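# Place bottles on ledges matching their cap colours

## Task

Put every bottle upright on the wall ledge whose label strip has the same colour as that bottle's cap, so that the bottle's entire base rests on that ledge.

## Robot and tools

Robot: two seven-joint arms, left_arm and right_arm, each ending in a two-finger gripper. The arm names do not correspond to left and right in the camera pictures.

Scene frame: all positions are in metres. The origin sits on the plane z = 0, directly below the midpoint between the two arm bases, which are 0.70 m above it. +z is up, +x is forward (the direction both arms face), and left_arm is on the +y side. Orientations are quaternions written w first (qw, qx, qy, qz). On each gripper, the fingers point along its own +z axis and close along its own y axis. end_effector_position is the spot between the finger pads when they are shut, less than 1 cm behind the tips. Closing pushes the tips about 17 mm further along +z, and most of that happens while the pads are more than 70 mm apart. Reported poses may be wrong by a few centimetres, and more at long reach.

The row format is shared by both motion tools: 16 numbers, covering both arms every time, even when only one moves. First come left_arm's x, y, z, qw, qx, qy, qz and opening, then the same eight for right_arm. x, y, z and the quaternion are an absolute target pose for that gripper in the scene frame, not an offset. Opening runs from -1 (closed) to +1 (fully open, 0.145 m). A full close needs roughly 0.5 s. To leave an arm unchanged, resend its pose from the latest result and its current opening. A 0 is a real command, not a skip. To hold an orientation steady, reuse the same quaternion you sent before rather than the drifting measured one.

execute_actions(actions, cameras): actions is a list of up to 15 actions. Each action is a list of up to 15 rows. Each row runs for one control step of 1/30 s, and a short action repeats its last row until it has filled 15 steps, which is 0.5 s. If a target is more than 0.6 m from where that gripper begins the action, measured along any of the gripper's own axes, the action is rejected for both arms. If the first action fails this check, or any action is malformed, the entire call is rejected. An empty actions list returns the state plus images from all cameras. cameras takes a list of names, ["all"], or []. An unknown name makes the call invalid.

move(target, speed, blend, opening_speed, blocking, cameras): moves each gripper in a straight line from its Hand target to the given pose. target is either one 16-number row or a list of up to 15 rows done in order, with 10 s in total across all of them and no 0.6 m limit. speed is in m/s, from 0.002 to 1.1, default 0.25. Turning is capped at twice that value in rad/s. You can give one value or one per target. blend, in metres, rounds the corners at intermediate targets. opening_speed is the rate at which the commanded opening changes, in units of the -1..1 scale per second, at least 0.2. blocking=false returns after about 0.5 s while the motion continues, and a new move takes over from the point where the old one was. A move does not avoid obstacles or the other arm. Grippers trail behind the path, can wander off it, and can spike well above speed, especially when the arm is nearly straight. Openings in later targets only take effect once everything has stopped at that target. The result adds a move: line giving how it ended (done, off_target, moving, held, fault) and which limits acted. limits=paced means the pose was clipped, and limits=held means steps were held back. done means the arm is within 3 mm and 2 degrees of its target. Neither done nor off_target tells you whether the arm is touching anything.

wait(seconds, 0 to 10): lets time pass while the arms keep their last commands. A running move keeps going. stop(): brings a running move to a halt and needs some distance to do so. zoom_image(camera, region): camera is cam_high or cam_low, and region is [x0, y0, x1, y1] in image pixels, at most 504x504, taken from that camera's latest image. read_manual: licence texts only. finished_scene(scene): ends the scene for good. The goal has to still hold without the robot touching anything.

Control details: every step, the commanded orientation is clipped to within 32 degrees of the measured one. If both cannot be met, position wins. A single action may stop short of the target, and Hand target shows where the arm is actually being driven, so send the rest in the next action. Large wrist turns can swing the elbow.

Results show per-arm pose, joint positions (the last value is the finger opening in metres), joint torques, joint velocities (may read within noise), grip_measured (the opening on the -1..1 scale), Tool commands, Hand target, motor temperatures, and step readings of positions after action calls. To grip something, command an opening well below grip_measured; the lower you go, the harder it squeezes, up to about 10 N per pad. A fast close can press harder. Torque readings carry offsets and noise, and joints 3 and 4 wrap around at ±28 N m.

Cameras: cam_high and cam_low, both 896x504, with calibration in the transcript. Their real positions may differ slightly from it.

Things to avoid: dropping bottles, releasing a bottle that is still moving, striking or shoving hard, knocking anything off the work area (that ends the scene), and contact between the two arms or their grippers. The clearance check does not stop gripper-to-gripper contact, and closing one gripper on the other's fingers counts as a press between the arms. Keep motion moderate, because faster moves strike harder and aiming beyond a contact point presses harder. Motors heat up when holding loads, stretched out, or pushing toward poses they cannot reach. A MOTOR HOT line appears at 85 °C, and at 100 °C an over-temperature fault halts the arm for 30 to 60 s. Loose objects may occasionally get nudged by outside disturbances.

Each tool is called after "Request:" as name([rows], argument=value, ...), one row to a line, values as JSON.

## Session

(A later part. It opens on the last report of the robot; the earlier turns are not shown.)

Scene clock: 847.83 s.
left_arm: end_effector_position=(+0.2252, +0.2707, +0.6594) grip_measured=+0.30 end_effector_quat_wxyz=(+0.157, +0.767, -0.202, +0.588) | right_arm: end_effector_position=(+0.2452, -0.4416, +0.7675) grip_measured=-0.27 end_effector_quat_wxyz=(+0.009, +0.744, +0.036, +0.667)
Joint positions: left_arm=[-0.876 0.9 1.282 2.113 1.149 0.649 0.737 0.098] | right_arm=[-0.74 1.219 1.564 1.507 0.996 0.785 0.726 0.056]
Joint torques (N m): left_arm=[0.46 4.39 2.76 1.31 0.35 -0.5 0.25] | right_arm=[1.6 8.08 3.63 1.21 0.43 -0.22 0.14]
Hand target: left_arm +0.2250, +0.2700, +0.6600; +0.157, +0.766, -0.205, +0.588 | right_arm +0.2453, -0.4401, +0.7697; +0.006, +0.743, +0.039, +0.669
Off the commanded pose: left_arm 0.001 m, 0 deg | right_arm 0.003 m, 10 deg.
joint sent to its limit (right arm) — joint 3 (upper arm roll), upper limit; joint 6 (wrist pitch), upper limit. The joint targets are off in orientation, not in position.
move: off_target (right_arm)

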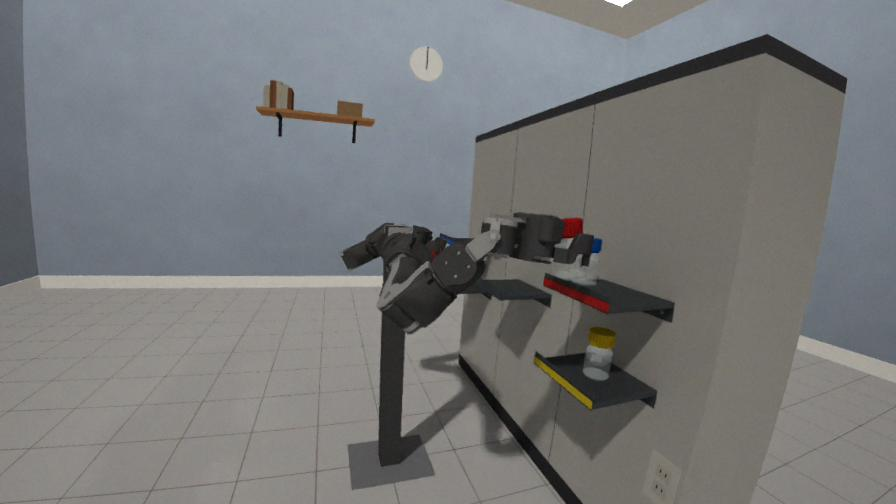

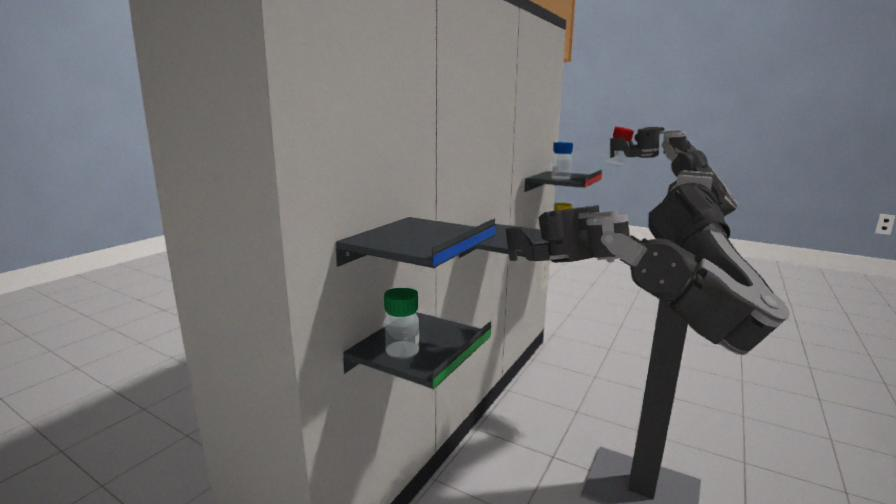

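Request:
move([
  [0.225,0.27,0.66,0.1575,0.7663,-0.2053,0.588,0.3,0.3,-0.453,0.77,0,0.7933,0,0.6087,-0.6],
  [0.225,0.27,0.66,0.1575,0.7663,-0.2053,0.588,0.3,0.388,-0.455,0.755,0,0.7933,0,0.6087,-0.6],
], cameras=["all"], speed=0.15)

Request:
zoom_image(camera="cam_high", region=[460, 180, 680, 380])

Scene clock: 858.07 s.
left_arm: end_effector_position=(+0.2252, +0.2707, +0.6594) grip_measured=+0.30 end_effector_quat_wxyz=(+0.157, +0.767, -0.202, +0.588) | right_arm: end_effector_position=(+0.3879, -0.4561, +0.7509) grip_measured=-0.27 end_effector_quat_wxyz=(+0.003, +0.799, -0.003, +0.601)
Joint positions: left_arm=[-0.876 0.9 1.282 2.113 1.149 0.649 0.737 0.098] | right_arm=[-1.137 1.822 1.53 0.9 1.264 0.61 0.513 0.056]
Joint torques (N m): left_arm=[0.46 4.42 2.74 1.29 0.35 -0.5 0.24] | right_arm=[5 4.02 4.34 0.68 0.51 -0.68 0.15]
Hand target: left_arm +0.2250, +0.2700, +0.6600; +0.157, +0.766, -0.205, +0.588 | right_arm +0.3880, -0.4550, +0.7550; +0.000, +0.793, +0.000, +0.609
Off the commanded pose: left_arm 0.001 m, 0 deg | right_arm 0.004 m, 1 deg.
move: off_target (right_arm)

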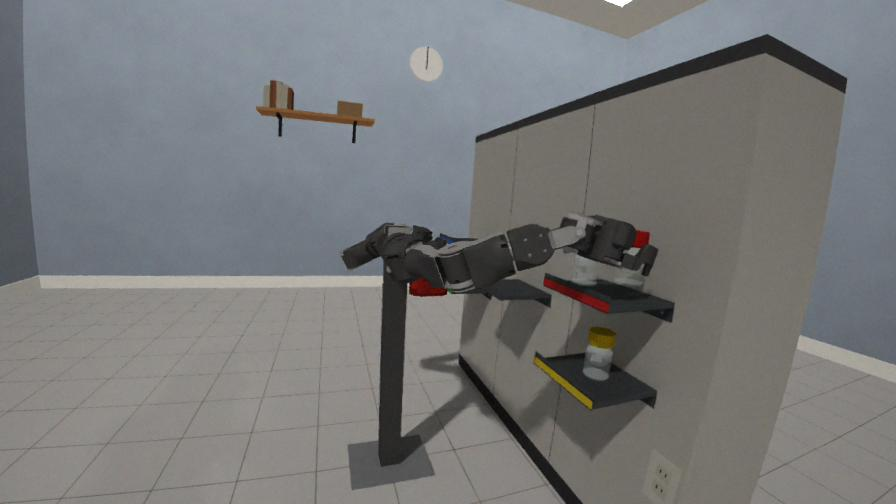

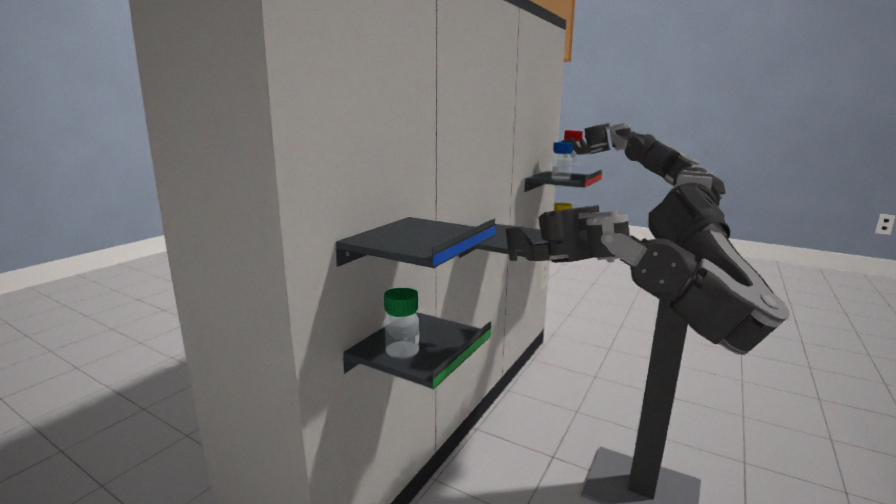

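Scaled by 2.291 from the camera's 896x504 image, which has a finer 1280x720 frame.

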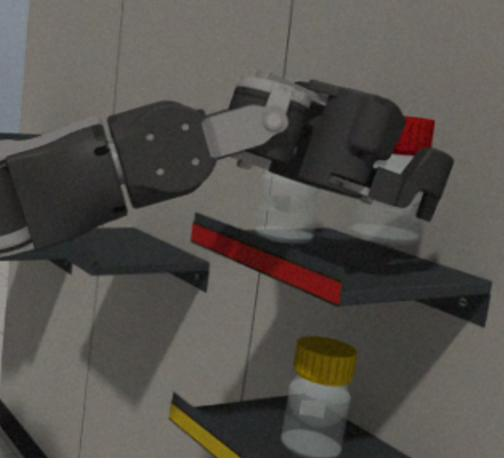

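Request:
move([
  [0.225,0.27,0.66,0.1575,0.7663,-0.2053,0.588,0.3,0.388,-0.453,0.73,0,0.7933,0,0.6087,-0.6],
], cameras=["cam_high"], speed=0.08)

Request:
zoom_image(camera="cam_high", region=[520, 210, 680, 340])

Request:
move([
  [0.225,0.27,0.66,0.1575,0.7663,-0.2053,0.588,0.3,0.388,-0.453,0.714,0,0.7933,0,0.6087,-0.6],
], cameras=["cam_high"], speed=0.03)

Request:
zoom_image(camera="cam_high", region=[520, 210, 680, 340])

Scene clock: 869.30 s.
left_arm: end_effector_position=(+0.2252, +0.2707, +0.6594) grip_measured=+0.30 end_effector_quat_wxyz=(+0.157, +0.767, -0.202, +0.588) | right_arm: end_effector_position=(+0.3875, -0.4529, +0.7258) grip_measured=-0.27 end_effector_quat_wxyz=(-0.001, +0.799, +0.000, +0.601)
Joint positions: left_arm=[-0.876 0.9 1.282 2.113 1.149 0.649 0.737 0.098] | right_arm=[-1.229 1.771 1.53 0.972 1.328 0.534 0.47 0.056]
Joint torques (N m): left_arm=[0.46 4.42 2.74 1.31 0.35 -0.5 0.25] | right_arm=[4.73 3.44 4.63 1.05 0.52 -0.71 -0.14]
Hand target: left_arm +0.2250, +0.2700, +0.6600; +0.157, +0.766, -0.205, +0.588 | right_arm +0.3880, -0.4530, +0.7300; +0.000, +0.793, +0.000, +0.609
Off the commanded pose: left_arm 0.001 m, 0 deg | right_arm 0.004 m, 1 deg.
move: off_target (right_arm)
Images, in order (width x height): cam_high 896x504.

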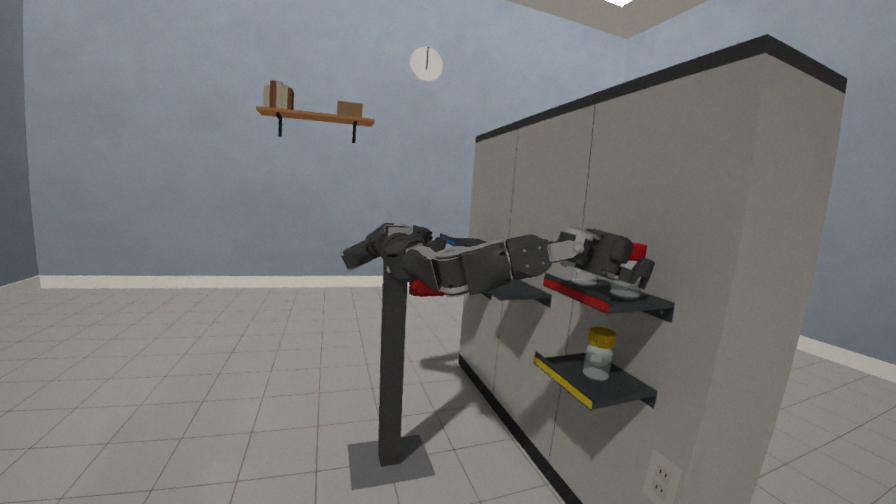

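Scaled by 3.150 from the camera's 896x504 image, which has a finer 1280x720 frame.

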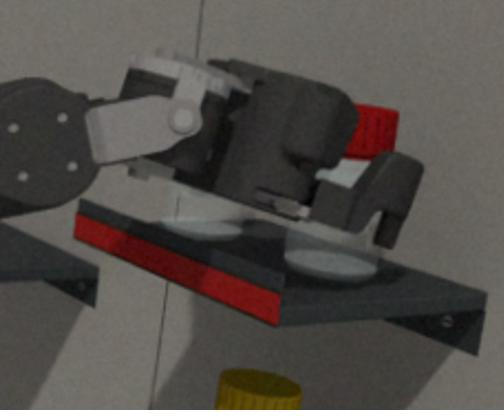

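Scene clock: 870.10 s.
left_arm: end_effector_position=(+0.2252, +0.2707, +0.6594) grip_measured=+0.30 end_effector_quat_wxyz=(+0.157, +0.767, -0.202, +0.588) | right_arm: end_effector_position=(+0.3881, -0.4521, +0.7212) grip_measured=-0.27 end_effector_quat_wxyz=(-0.002, +0.786, +0.002, +0.619)
Joint positions: left_arm=[-0.876 0.9 1.282 2.113 1.149 0.649 0.737 0.098] | right_arm=[-1.272 1.748 1.53 0.999 1.372 0.456 0.45 0.056]
Joint torques (N m): left_arm=[0.46 4.39 2.74 1.29 0.35 -0.5 0.25] | right_arm=[2.81 2.89 2.21 0.96 0.26 -0.08 -0.16]
Hand target: left_arm +0.2250, +0.2700, +0.6600; +0.157, +0.766, -0.205, +0.588 | right_arm +0.3879, -0.4530, +0.7140; +0.000, +0.793, +0.000, +0.609
Off the commanded pose: left_arm 0.001 m, 0 deg | right_arm 0.007 m, 2 deg.
move: off_target (right_arm)
Images, in order (width x height): cam_high 896x504.

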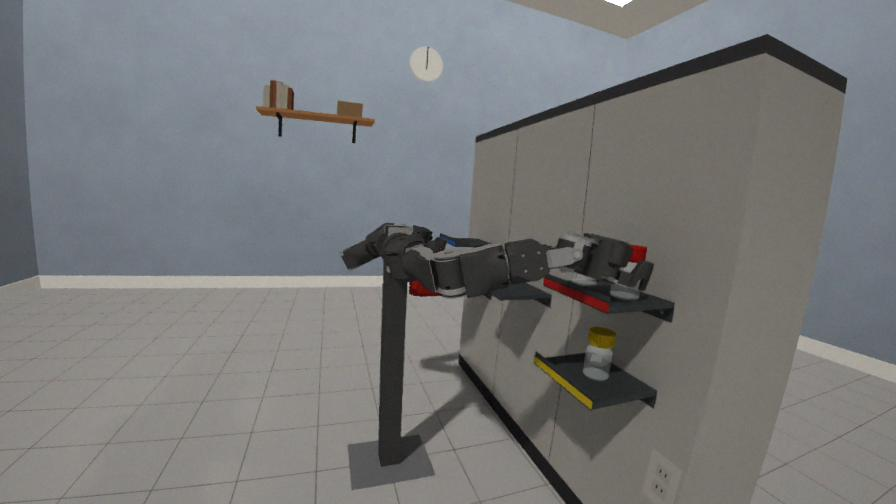

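Scaled by 3.150 from the camera's 896x504 image, which has a finer 1280x720 frame.

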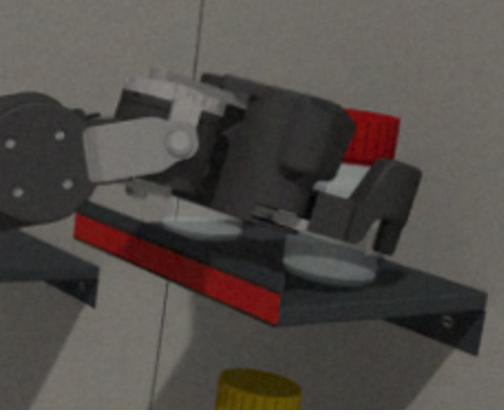

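Request:
move([
  [0.225,0.27,0.66,0.1575,0.7663,-0.2053,0.588,0.3,0.388,-0.453,0.721,0,0.7933,0,0.6087,-0.6],
], speed=0.05)

Request:
move([
  [0.225,0.27,0.66,0.1575,0.7663,-0.2053,0.588,0.3,0.388,-0.453,0.721,0,0.7933,0,0.6087,0.1],
], opening_speed=0.6)

Request:
move([
  [0.225,0.27,0.66,0.1575,0.7663,-0.2053,0.588,0.3,0.26,-0.453,0.76,0,0.7933,0,0.6087,0.1],
], cameras=["all"])

Request:
zoom_image(camera="cam_high", region=[520, 210, 680, 340])

Request:
zoom_image(camera="cam_low", region=[500, 110, 650, 230])

Scene clock: 889.03 s.
left_arm: end_effector_position=(+0.2252, +0.2707, +0.6594) grip_measured=+0.30 end_effector_quat_wxyz=(+0.157, +0.767, -0.202, +0.588) | right_arm: end_effector_position=(+0.3881, -0.4529, +0.7217) grip_measured=-0.27 end_effector_quat_wxyz=(+0.000, +0.792, +0.000, +0.611)
Joint positions: left_arm=[-0.876 0.9 1.282 2.113 1.149 0.649 0.737 0.098] | right_arm=[-1.259 1.756 1.53 0.99 1.358 0.486 0.45 0.056]
Joint torques (N m): left_arm=[0.46 4.42 2.74 1.31 0.35 -0.5 0.25] | right_arm=[4.65 3.2 3.56 0.4 0.21 -0.22 0.11]
Hand target: left_arm +0.2250, +0.2700, +0.6600; +0.157, +0.766, -0.205, +0.588 | right_arm +0.3880, -0.4531, +0.7210; +0.000, +0.793, +0.000, +0.609
Off the commanded pose: left_arm 0.001 m, 0 deg | right_arm 0.001 m, 0 deg.
move: done

Scene clock: 890.40 s.
left_arm: end_effector_position=(+0.2252, +0.2707, +0.6594) grip_measured=+0.30 end_effector_quat_wxyz=(+0.157, +0.767, -0.202, +0.588) | right_arm: end_effector_position=(+0.3879, -0.4535, +0.7212) grip_measured=+0.10 end_effector_quat_wxyz=(+0.001, +0.792, -0.001, +0.610)
Joint positions: left_arm=[-0.876 0.9 1.282 2.113 1.149 0.649 0.737 0.098] | right_arm=[-1.259 1.756 1.53 0.989 1.355 0.488 0.45 0.083]
Joint torques (N m): left_arm=[0.46 4.42 2.74 1.31 0.35 -0.5 0.25] | right_arm=[4.63 3.31 3.6 0.51 0.28 -0.28 0.09]
Hand target: left_arm +0.2250, +0.2700, +0.6600; +0.157, +0.766, -0.205, +0.588 | right_arm +0.3880, -0.4531, +0.7210; +0.000, +0.793, +0.000, +0.609
Off the commanded pose: left_arm 0.001 m, 0 deg | right_arm 0.001 m, 0 deg.
move: done

Scene clock: 891.57 s.
left_arm: end_effector_position=(+0.2252, +0.2707, +0.6594) grip_measured=+0.30 end_effector_quat_wxyz=(+0.157, +0.767, -0.202, +0.588) | right_arm: end_effector_position=(+0.2599, -0.4537, +0.7608) grip_measured=+0.10 end_effector_quat_wxyz=(+0.005, +0.766, +0.021, +0.643)
Joint positions: left_arm=[-0.876 0.9 1.282 2.113 1.149 0.649 0.737 0.098] | right_arm=[-0.82 1.295 1.57 1.409 1.017 0.783 0.709 0.083]
Joint torques (N m): left_arm=[0.49 4.42 2.74 1.31 0.35 -0.5 0.25] | right_arm=[1.6 6.79 2.73 1.16 0.32 -0.19 0.15]
Hand target: left_arm +0.2250, +0.2700, +0.6600; +0.157, +0.766, -0.205, +0.588 | right_arm +0.2602, -0.4532, +0.7597; +0.003, +0.767, +0.021, +0.641
Off the commanded pose: left_arm 0.001 m, 0 deg | right_arm 0.001 m, 6 deg.
joint read past its limit (right arm) — joint 3 (upper arm roll), upper limit.
joint sent to its limit (right arm) — joint 3 (upper arm roll), upper limit; joint 6 (wrist pitch), upper limit. The joint targets are off in orientation, not in position.
move: off_target (right_arm)

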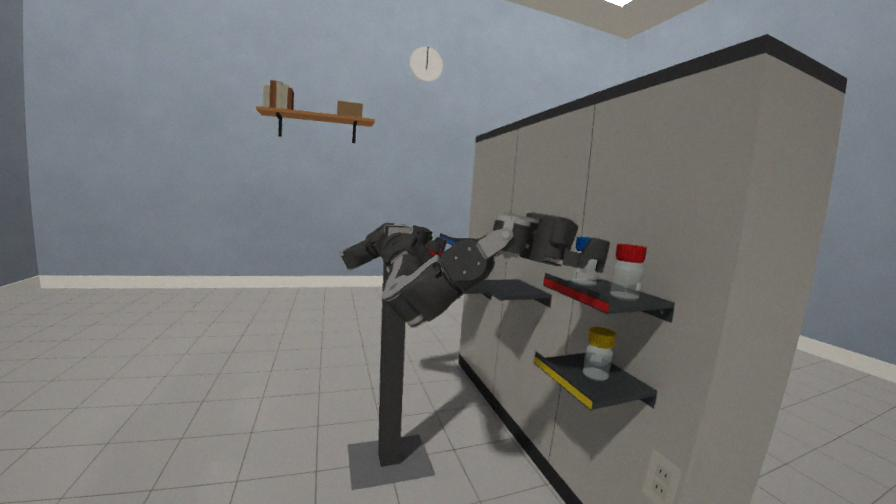

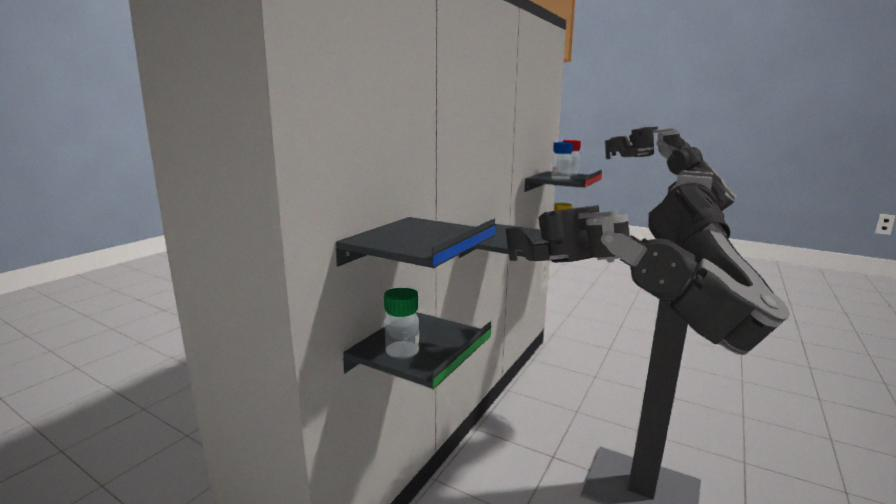

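Scaled by 3.150 from the camera's 896x504 image, which has a finer 1280x720 frame.

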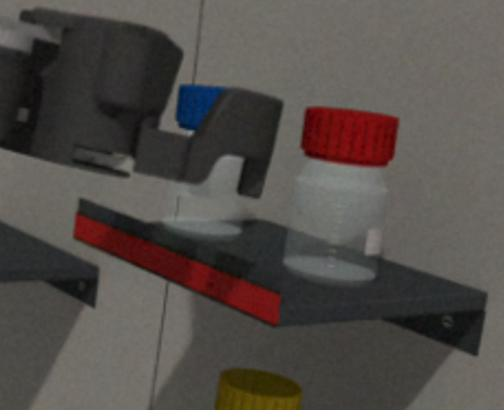

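Scaled by 3.360 from the camera's 896x504 image, which has a finer 1280x720 frame.

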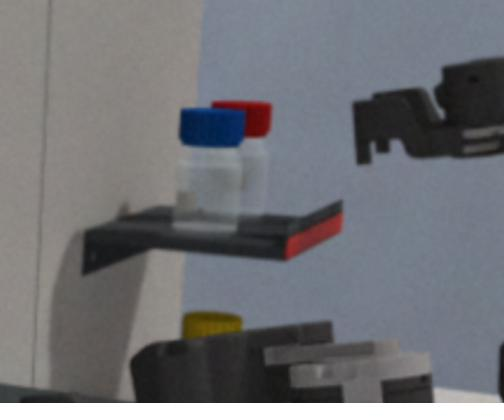

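Request:
move([
  [0.225,0.27,0.66,0.1575,0.7663,-0.2053,0.588,0.3,0.25,-0.341,0.76,0,0.7933,0,0.6087,0.1],
  [0.225,0.27,0.66,0.1575,0.7663,-0.2053,0.588,0.3,0.31,-0.341,0.748,0,0.7933,0,0.6087,0.1],
], cameras=["all"])

Request:
zoom_image(camera="cam_high", region=[520, 210, 680, 340])

Request:
zoom_image(camera="cam_low", region=[500, 110, 650, 230])

Scene clock: 924.20 s.
left_arm: end_effector_position=(+0.2252, +0.2707, +0.6594) grip_measured=+0.30 end_effector_quat_wxyz=(+0.157, +0.767, -0.202, +0.588) | right_arm: end_effector_position=(+0.3100, -0.3402, +0.7498) grip_measured=+0.10 end_effector_quat_wxyz=(+0.003, +0.775, +0.030, +0.632)
Joint positions: left_arm=[-0.876 0.9 1.282 2.113 1.149 0.649 0.737 0.098] | right_arm=[-0.735 1.374 1.307 1.872 1.559 0.785 -0.074 0.083]
Joint torques (N m): left_arm=[0.46 4.39 2.74 1.29 0.35 -0.5 0.25] | right_arm=[2.7 4.87 2.48 0.5 0.09 -0.4 -0.2]
Motor temperatures (°C): left_arm=[21 24 26 21 21 25 21] | right_arm=[22 25 24 19 20 20 21]
Hand target: left_arm +0.2250, +0.2700, +0.6600; +0.157, +0.766, -0.205, +0.588 | right_arm +0.3100, -0.3412, +0.7478; +0.004, +0.777, +0.027, +0.629
Off the commanded pose: left_arm 0.001 m, 0 deg | right_arm 0.002 m, 5 deg.
joint sent to its limit (right arm) — joint 5 (forearm roll), upper limit; joint 6 (wrist pitch), upper limit. The joint targets are off in orientation, not in position.
move: off_target (right_arm)

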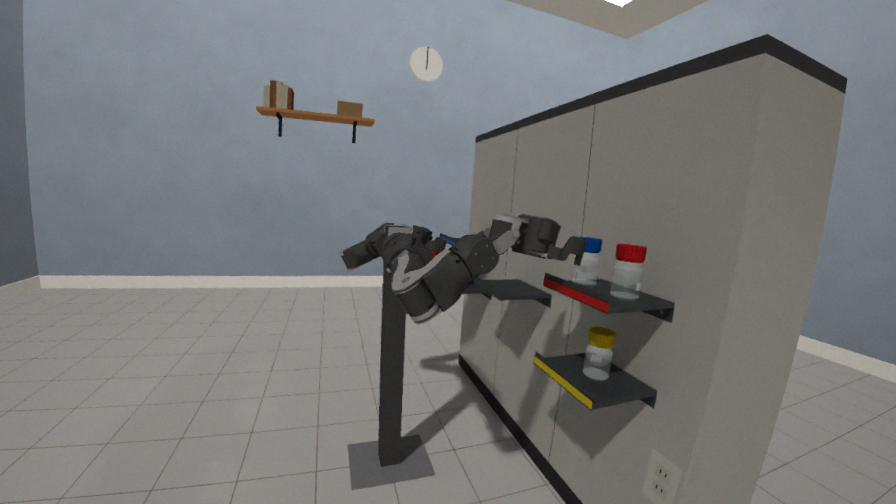

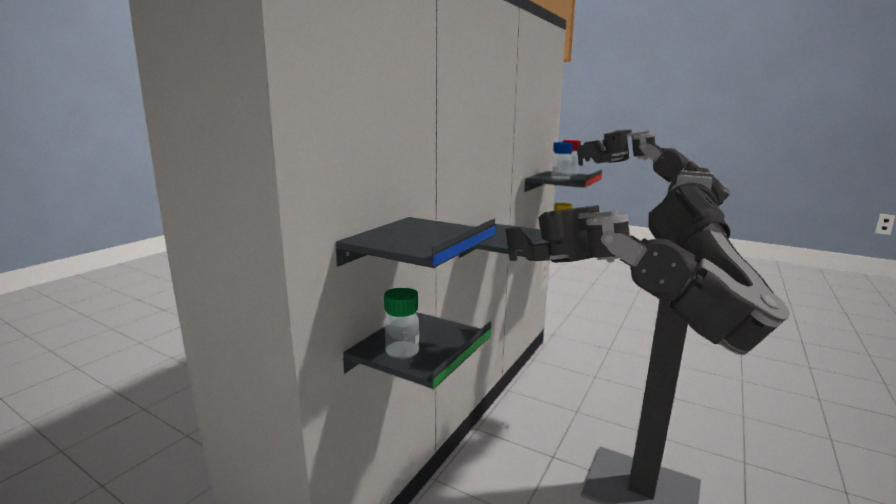

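Scaled by 3.150 from the camera's 896x504 image, which has a finer 1280x720 frame.

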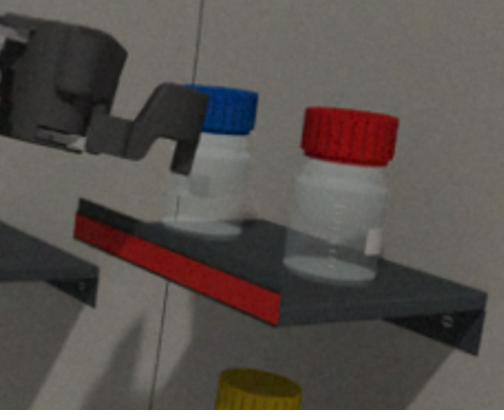

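Scaled by 3.360 from the camera's 896x504 image, which has a finer 1280x720 frame.

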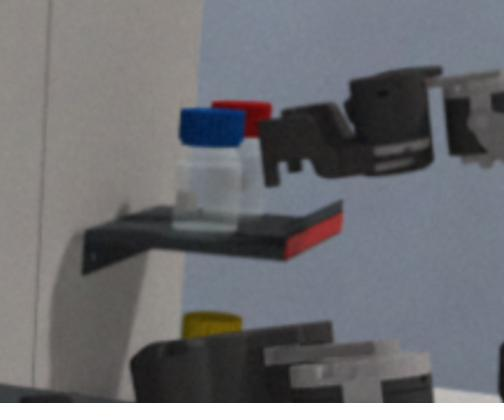

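Request:
move([
  [0.225,0.27,0.66,0.1575,0.7663,-0.2053,0.588,0.3,0.345,-0.341,0.728,0,0.7933,0,0.6087,0.1],
  [0.225,0.27,0.66,0.1575,0.7663,-0.2053,0.588,0.3,0.38,-0.341,0.722,0,0.7933,0,0.6087,0.1],
], cameras=["all"], speed=0.1)

Request:
zoom_image(camera="cam_high", region=[520, 210, 680, 340])

Request:
zoom_image(camera="cam_low", region=[500, 110, 650, 230])

Scene clock: 940.33 s.
left_arm: end_effector_position=(+0.2252, +0.2707, +0.6594) grip_measured=+0.30 end_effector_quat_wxyz=(+0.157, +0.767, -0.202, +0.588) | right_arm: end_effector_position=(+0.3804, -0.3399, +0.7215) grip_measured=+0.10 end_effector_quat_wxyz=(-0.002, +0.793, +0.001, +0.609)
Joint positions: left_arm=[-0.876 0.9 1.282 2.113 1.149 0.649 0.737 0.098] | right_arm=[0.749 1.321 -0.25 1.632 1.447 0.775 -0.164 0.083]
Joint torques (N m): left_arm=[0.46 4.42 2.74 1.29 0.35 -0.5 0.25] | right_arm=[4.52 5.71 4.05 0.94 0.06 -0.36 -0.13]
Hand target: left_arm +0.2250, +0.2700, +0.6600; +0.157, +0.766, -0.205, +0.588 | right_arm +0.3800, -0.3410, +0.7221; +0.000, +0.793, +0.000, +0.609
Off the commanded pose: left_arm 0.001 m, 0 deg | right_arm 0.001 m, 0 deg.
move: done

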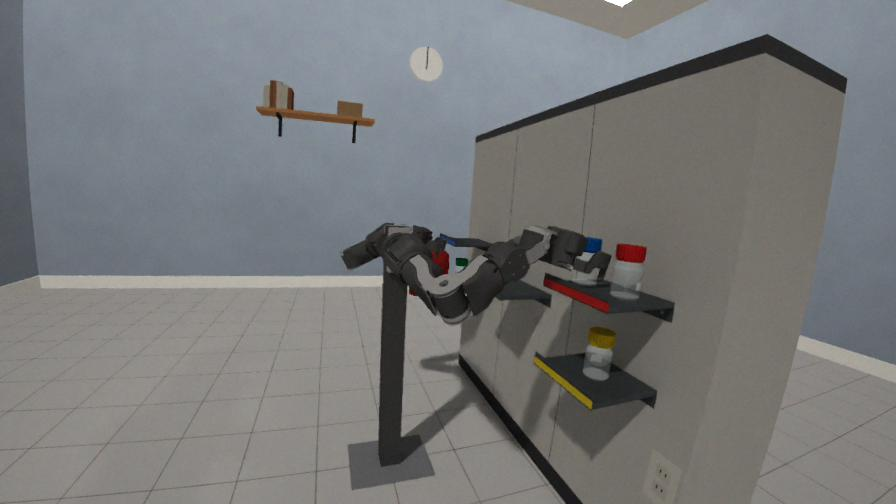

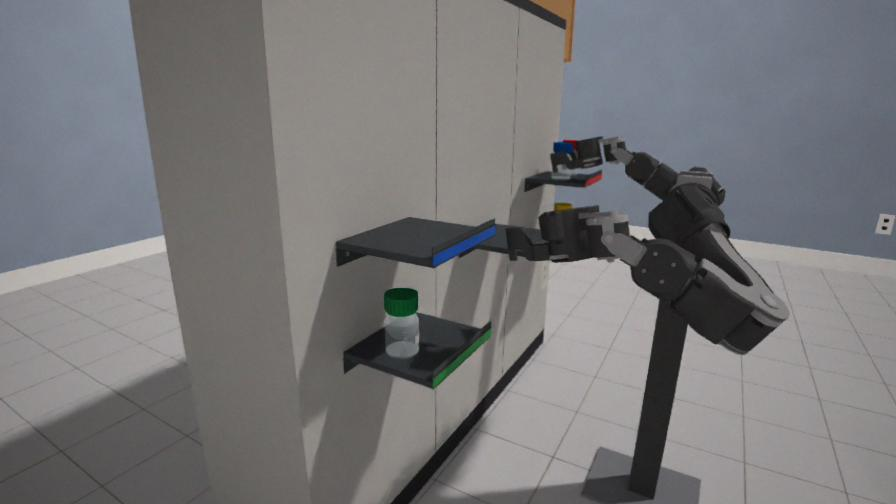

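Scaled by 3.150 from the camera's 896x504 image, which has a finer 1280x720 frame.

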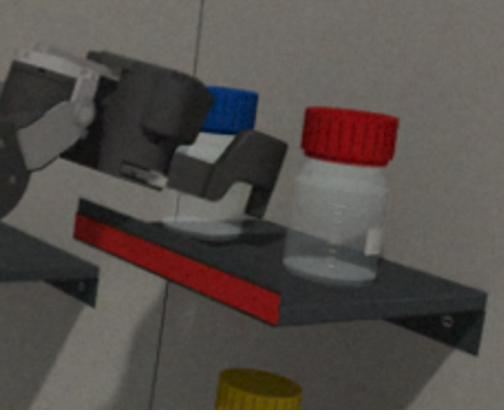

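Scaled by 3.360 from the camera's 896x504 image, which has a finer 1280x720 frame.

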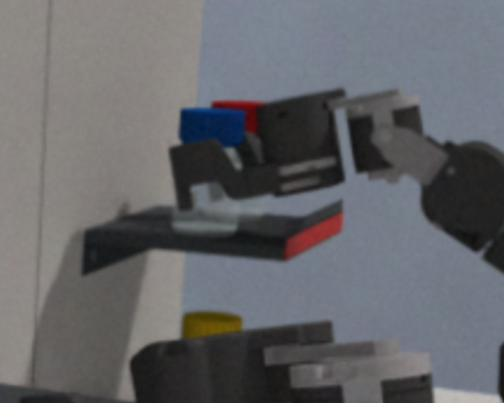

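Good. Close, lift, retreat.

Request:
move(target=[0.225,0.27,0.66,0.1575,0.7663,-0.2053,0.588,0.3,0.38,-0.341,0.722,0,0.7933,0,0.6087,-0.6], opening_speed=0.8)

Request:
move([
  [0.225,0.27,0.66,0.1575,0.7663,-0.2053,0.588,0.3,0.38,-0.341,0.755,0,0.7933,0,0.6087,-0.6],
  [0.225,0.27,0.66,0.1575,0.7663,-0.2053,0.588,0.3,0.25,-0.335,0.765,0,0.7933,0,0.6087,-0.6],
  [0.225,0.27,0.66,0.1575,0.7663,-0.2053,0.588,0.3,0.225,-0.25,0.7,-0.1,0.785,0.13,0.597,-0.6],
], cameras=["all"], speed=0.17)

Scene clock: 951.57 s.
left_arm: end_effector_position=(+0.2252, +0.2707, +0.6594) grip_measured=+0.30 end_effector_quat_wxyz=(+0.157, +0.767, -0.202, +0.588) | right_arm: end_effector_position=(+0.3804, -0.3399, +0.7215) grip_measured=-0.26 end_effector_quat_wxyz=(-0.003, +0.793, +0.001, +0.609)
Joint positions: left_arm=[-0.876 0.9 1.282 2.113 1.149 0.649 0.737 0.098] | right_arm=[0.749 1.321 -0.25 1.632 1.448 0.775 -0.164 0.056]
Joint torques (N m): left_arm=[0.46 4.39 2.76 1.29 0.35 -0.5 0.24] | right_arm=[4.58 5.84 4.07 1.02 0.07 -0.36 -0.11]
Hand target: left_arm +0.2250, +0.2700, +0.6600; +0.157, +0.766, -0.205, +0.588 | right_arm +0.3800, -0.3410, +0.7221; +0.000, +0.793, +0.000, +0.609
Off the commanded pose: left_arm 0.001 m, 0 deg | right_arm 0.001 m, 0 deg.
move: done

Scene clock: 954.20 s.
left_arm: end_effector_position=(+0.2252, +0.2707, +0.6594) grip_measured=+0.30 end_effector_quat_wxyz=(+0.157, +0.767, -0.202, +0.588) | right_arm: end_effector_position=(+0.2266, -0.2499, +0.7005) grip_measured=-0.28 end_effector_quat_wxyz=(-0.166, +0.801, +0.258, +0.514)
Joint positions: left_arm=[-0.876 0.9 1.282 2.113 1.149 0.649 0.737 0.098] | right_arm=[1.782 1.996 -1.317 2.065 1.41 0.785 0.712 0.055]
Joint torques (N m): left_arm=[0.46 4.39 2.74 1.31 0.35 -0.5 0.25] | right_arm=[1.2 -0.99 2.52 -0.51 0.42 -0.21 0.2]
Hand target: left_arm +0.2250, +0.2700, +0.6600; +0.157, +0.766, -0.205, +0.588 | right_arm +0.2260, -0.2499, +0.7002; -0.170, +0.801, +0.257, +0.513
Off the commanded pose: left_arm 0.001 m, 0 deg | right_arm 0.002 m, 19 deg.
joint sent to its limit (right arm) — joint 2 (shoulder roll), upper limit; joint 6 (wrist pitch), upper limit. The joint targets are off in orientation, not in position.
move: off_target (right_arm)

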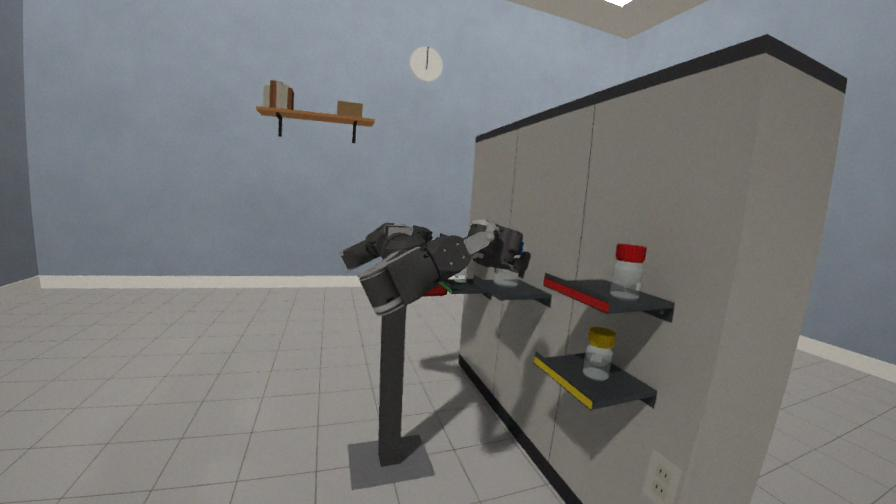

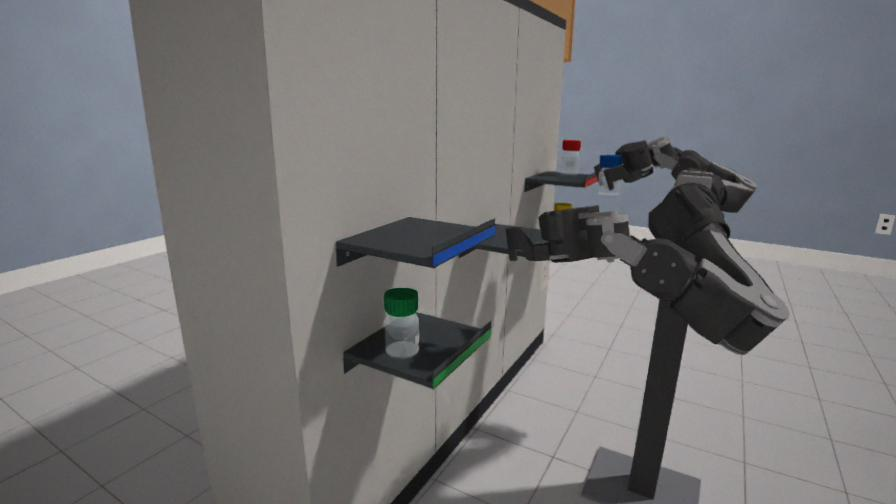

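Request:
move([
  [0.225,0.27,0.66,0.1575,0.7663,-0.2053,0.588,0.3,0.25,-0.18,0.55,-0.1,0.785,0.13,0.597,-0.6],
  [0.225,0.27,0.66,0.1575,0.7663,-0.2053,0.588,0.3,0.29,-0.18,0.40,-0.1,0.785,0.13,0.597,-0.6],
], cameras=["all"], speed=0.17)

Scene clock: 970.20 s.
left_arm: end_effector_position=(+0.2252, +0.2707, +0.6594) grip_measured=+0.30 end_effector_quat_wxyz=(+0.157, +0.767, -0.202, +0.588) | right_arm: end_effector_position=(+0.2888, -0.1809, +0.3968) grip_measured=-0.28 end_effector_quat_wxyz=(-0.096, +0.790, +0.130, +0.592)
Joint positions: left_arm=[-0.876 0.9 1.282 2.113 1.149 0.649 0.737 0.098] | right_arm=[0.505 1.061 -1.57 1.622 0.992 -0.586 -0.466 0.055]
Joint torques (N m): left_arm=[0.46 4.42 2.74 1.31 0.35 -0.5 0.25] | right_arm=[3.57 4.42 3 2.48 -0.21 -0.74 0.21]
Hand target: left_arm +0.2250, +0.2700, +0.6600; +0.157, +0.766, -0.205, +0.588 | right_arm +0.2900, -0.1800, +0.4000; -0.100, +0.785, +0.130, +0.597
Off the commanded pose: left_arm 0.001 m, 0 deg | right_arm 0.004 m, 1 deg.
move: off_target (right_arm)

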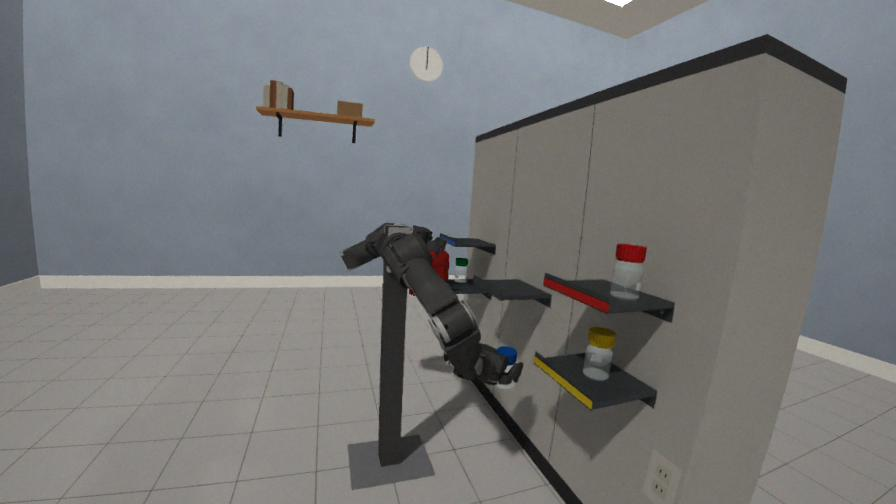

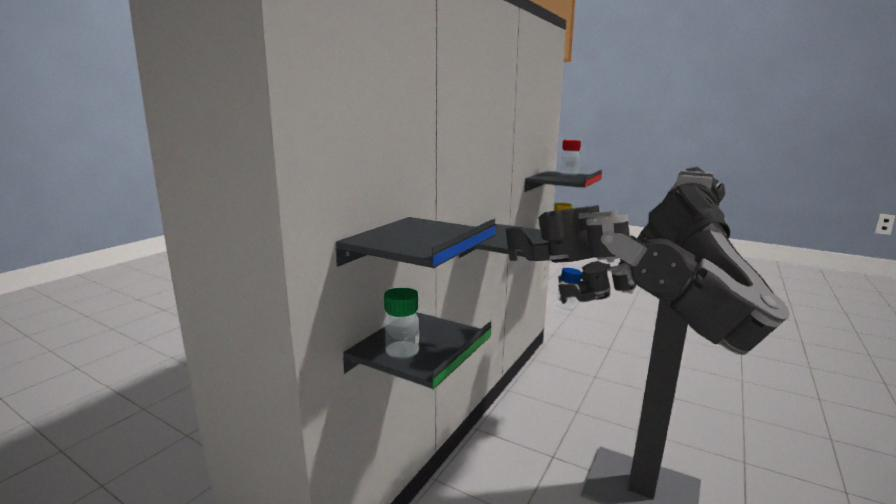

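Request:
move([
  [0.225,0.27,0.66,0.1575,0.7663,-0.2053,0.588,0.3,0.29,-0.19,0.32,-0.08,0.86,0.1,0.497,-0.6],
  [0.225,0.27,0.66,0.1575,0.7663,-0.2053,0.588,0.3,0.28,-0.17,0.5,-0.1575,0.7663,0.2053,0.588,-0.6],
  [0.225,0.27,0.66,0.1575,0.7663,-0.2053,0.588,0.3,0.275,-0.12,0.668,-0.1575,0.7663,0.2053,0.588,-0.6],
], cameras=["all"], speed=0.17)

Scene clock: 983.40 s.
left_arm: end_effector_position=(+0.2252, +0.2707, +0.6594) grip_measured=+0.30 end_effector_quat_wxyz=(+0.157, +0.767, -0.202, +0.588) | right_arm: end_effector_position=(+0.2756, -0.1210, +0.6653) grip_measured=-0.28 end_effector_quat_wxyz=(-0.159, +0.732, +0.237, +0.619)
Joint positions: left_arm=[-0.876 0.9 1.282 2.113 1.149 0.649 0.737 0.098] | right_arm=[1.21 1.557 -1.219 2.44 1.559 0.192 -0.312 0.055]
Joint torques (N m): left_arm=[0.46 4.39 2.74 1.29 0.35 -0.5 0.25] | right_arm=[2.47 1.75 4.49 0.57 -0.03 -0.56 0.14]
Hand target: left_arm +0.2250, +0.2700, +0.6600; +0.157, +0.766, -0.205, +0.588 | right_arm +0.2752, -0.1200, +0.6677; -0.161, +0.728, +0.238, +0.622
Off the commanded pose: left_arm 0.001 m, 0 deg | right_arm 0.003 m, 6 deg.
joint sent to its limit (right arm) — joint 4 (elbow), upper limit, where the elbow is as bent as it goes; joint 5 (forearm roll), upper limit. The joint targets are off in orientation, not in position.
move: off_target (right_arm)

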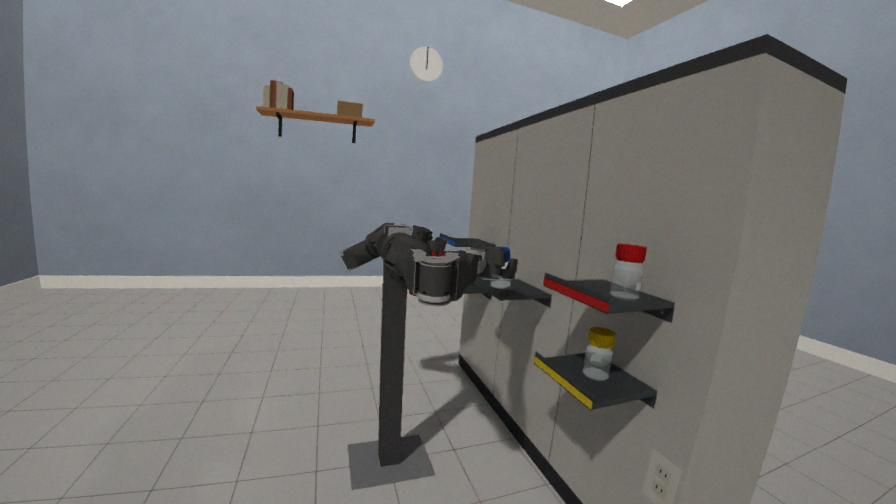

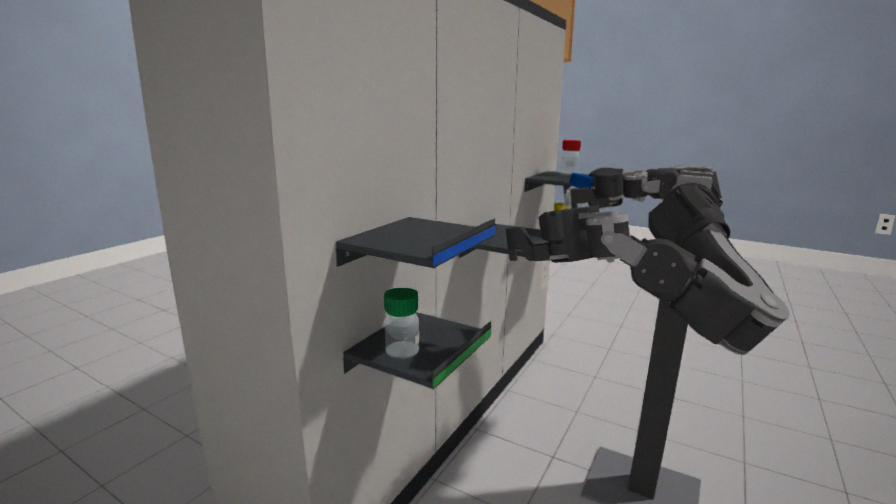

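Request:
move([
  [0.225,0.27,0.66,0.1575,0.7663,-0.2053,0.588,0.3,0.315,-0.04,0.675,-0.1575,0.7663,0.2053,0.588,-0.6],
  [0.225,0.27,0.66,0.1575,0.7663,-0.2053,0.588,0.3,0.382,0.0,0.667,-0.1575,0.7663,0.2053,0.588,-0.6],
], cameras=["all"], speed=0.17)

Request:
zoom_image(camera="cam_high", region=[430, 210, 560, 340])

Scene clock: 993.50 s.
left_arm: end_effector_position=(+0.2252, +0.2707, +0.6594) grip_measured=+0.30 end_effector_quat_wxyz=(+0.157, +0.767, -0.202, +0.588) | right_arm: end_effector_position=(+0.3822, -0.0008, +0.6645) grip_measured=-0.28 end_effector_quat_wxyz=(-0.155, +0.770, +0.206, +0.584)
Joint positions: left_arm=[-0.876 0.9 1.282 2.113 1.149 0.649 0.737 0.098] | right_arm=[1.041 0.441 -0.857 1.878 1.414 0.76 -0.769 0.055]
Joint torques (N m): left_arm=[0.46 4.42 2.74 1.31 0.35 -0.5 0.25] | right_arm=[6.4 -0.25 3.74 2.04 -0.36 -0.55 0.18]
Hand target: left_arm +0.2250, +0.2700, +0.6600; +0.157, +0.766, -0.205, +0.588 | right_arm +0.3819, +0.0001, +0.6670; -0.158, +0.766, +0.205, +0.588
Off the commanded pose: left_arm 0.001 m, 0 deg | right_arm 0.003 m, 1 deg.
move: done

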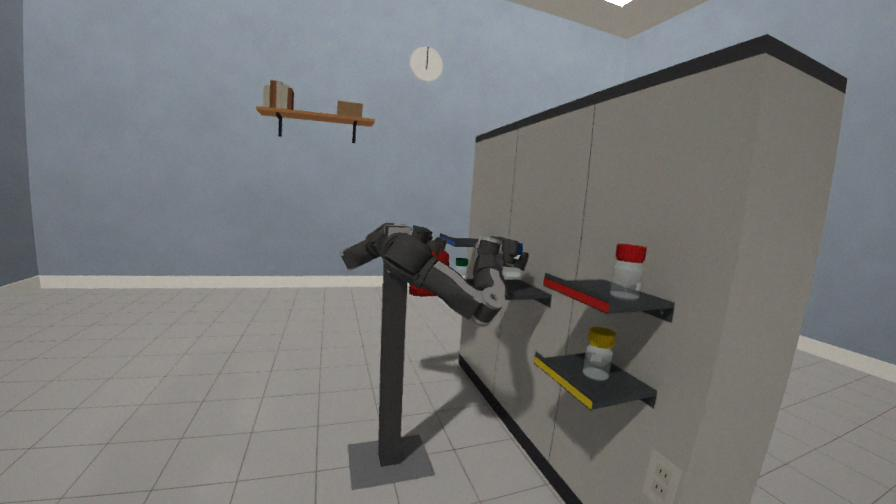

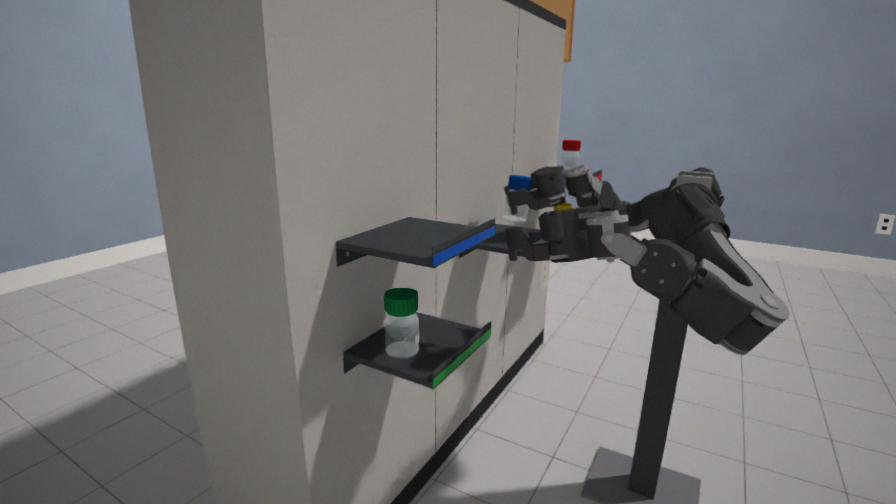

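Scaled by 3.877 from the camera's 896x504 image, which has a finer 1280x720 frame.

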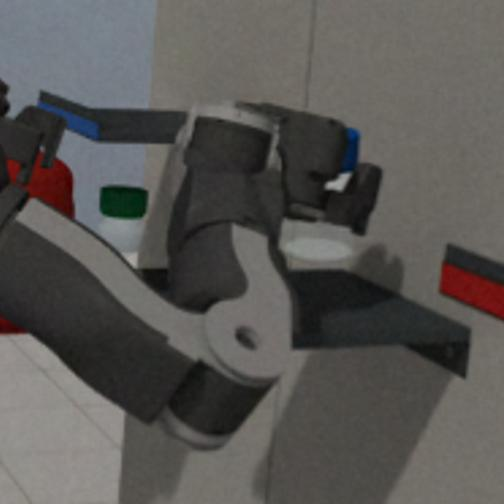

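Request:
move([
  [0.225,0.27,0.66,0.1575,0.7663,-0.2053,0.588,0.3,0.384,0.008,0.642,-0.1575,0.7663,0.2053,0.588,-0.6],
], speed=0.1)

Request:
move([
  [0.225,0.27,0.66,0.1575,0.7663,-0.2053,0.588,0.3,0.384,0.008,0.622,-0.1575,0.7663,0.2053,0.588,-0.6],
], speed=0.03)

Scene clock: 1002.47 s.
left_arm: end_effector_position=(+0.2252, +0.2707, +0.6594) grip_measured=+0.30 end_effector_quat_wxyz=(+0.157, +0.767, -0.202, +0.588) | right_arm: end_effector_position=(+0.3838, +0.0070, +0.6398) grip_measured=-0.28 end_effector_quat_wxyz=(-0.154, +0.770, +0.206, +0.584)
Joint positions: left_arm=[-0.876 0.9 1.282 2.113 1.149 0.649 0.737 0.098] | right_arm=[0.98 0.429 -0.909 1.856 1.311 0.692 -0.722 0.055]
Joint torques (N m): left_arm=[0.46 4.42 2.74 1.29 0.35 -0.5 0.25] | right_arm=[6.47 -0.54 3.49 2.04 -0.39 -0.62 0.2]
Hand target: left_arm +0.2250, +0.2700, +0.6600; +0.157, +0.766, -0.205, +0.588 | right_arm +0.3839, +0.0080, +0.6420; -0.157, +0.766, +0.205, +0.588
Off the commanded pose: left_arm 0.001 m, 0 deg | right_arm 0.002 m, 1 deg.
move: done

Scene clock: 1003.47 s.
left_arm: end_effector_position=(+0.2252, +0.2707, +0.6594) grip_measured=+0.30 end_effector_quat_wxyz=(+0.157, +0.767, -0.202, +0.588) | right_arm: end_effector_position=(+0.3852, +0.0067, +0.6279) grip_measured=-0.28 end_effector_quat_wxyz=(-0.156, +0.761, +0.201, +0.596)
Joint positions: left_arm=[-0.876 0.9 1.282 2.113 1.149 0.649 0.737 0.098] | right_arm=[0.929 0.437 -0.926 1.849 1.223 0.628 -0.675 0.055]
Joint torques (N m): left_arm=[0.46 4.39 2.74 1.29 0.35 -0.5 0.25] | right_arm=[4.79 0.22 2.11 1.55 -0.02 -0.23 0.18]
Hand target: left_arm +0.2250, +0.2700, +0.6600; +0.157, +0.766, -0.205, +0.588 | right_arm +0.3839, +0.0080, +0.6220; -0.158, +0.766, +0.205, +0.588
Off the commanded pose: left_arm 0.001 m, 0 deg | right_arm 0.006 m, 1 deg.
move: off_target (right_arm)


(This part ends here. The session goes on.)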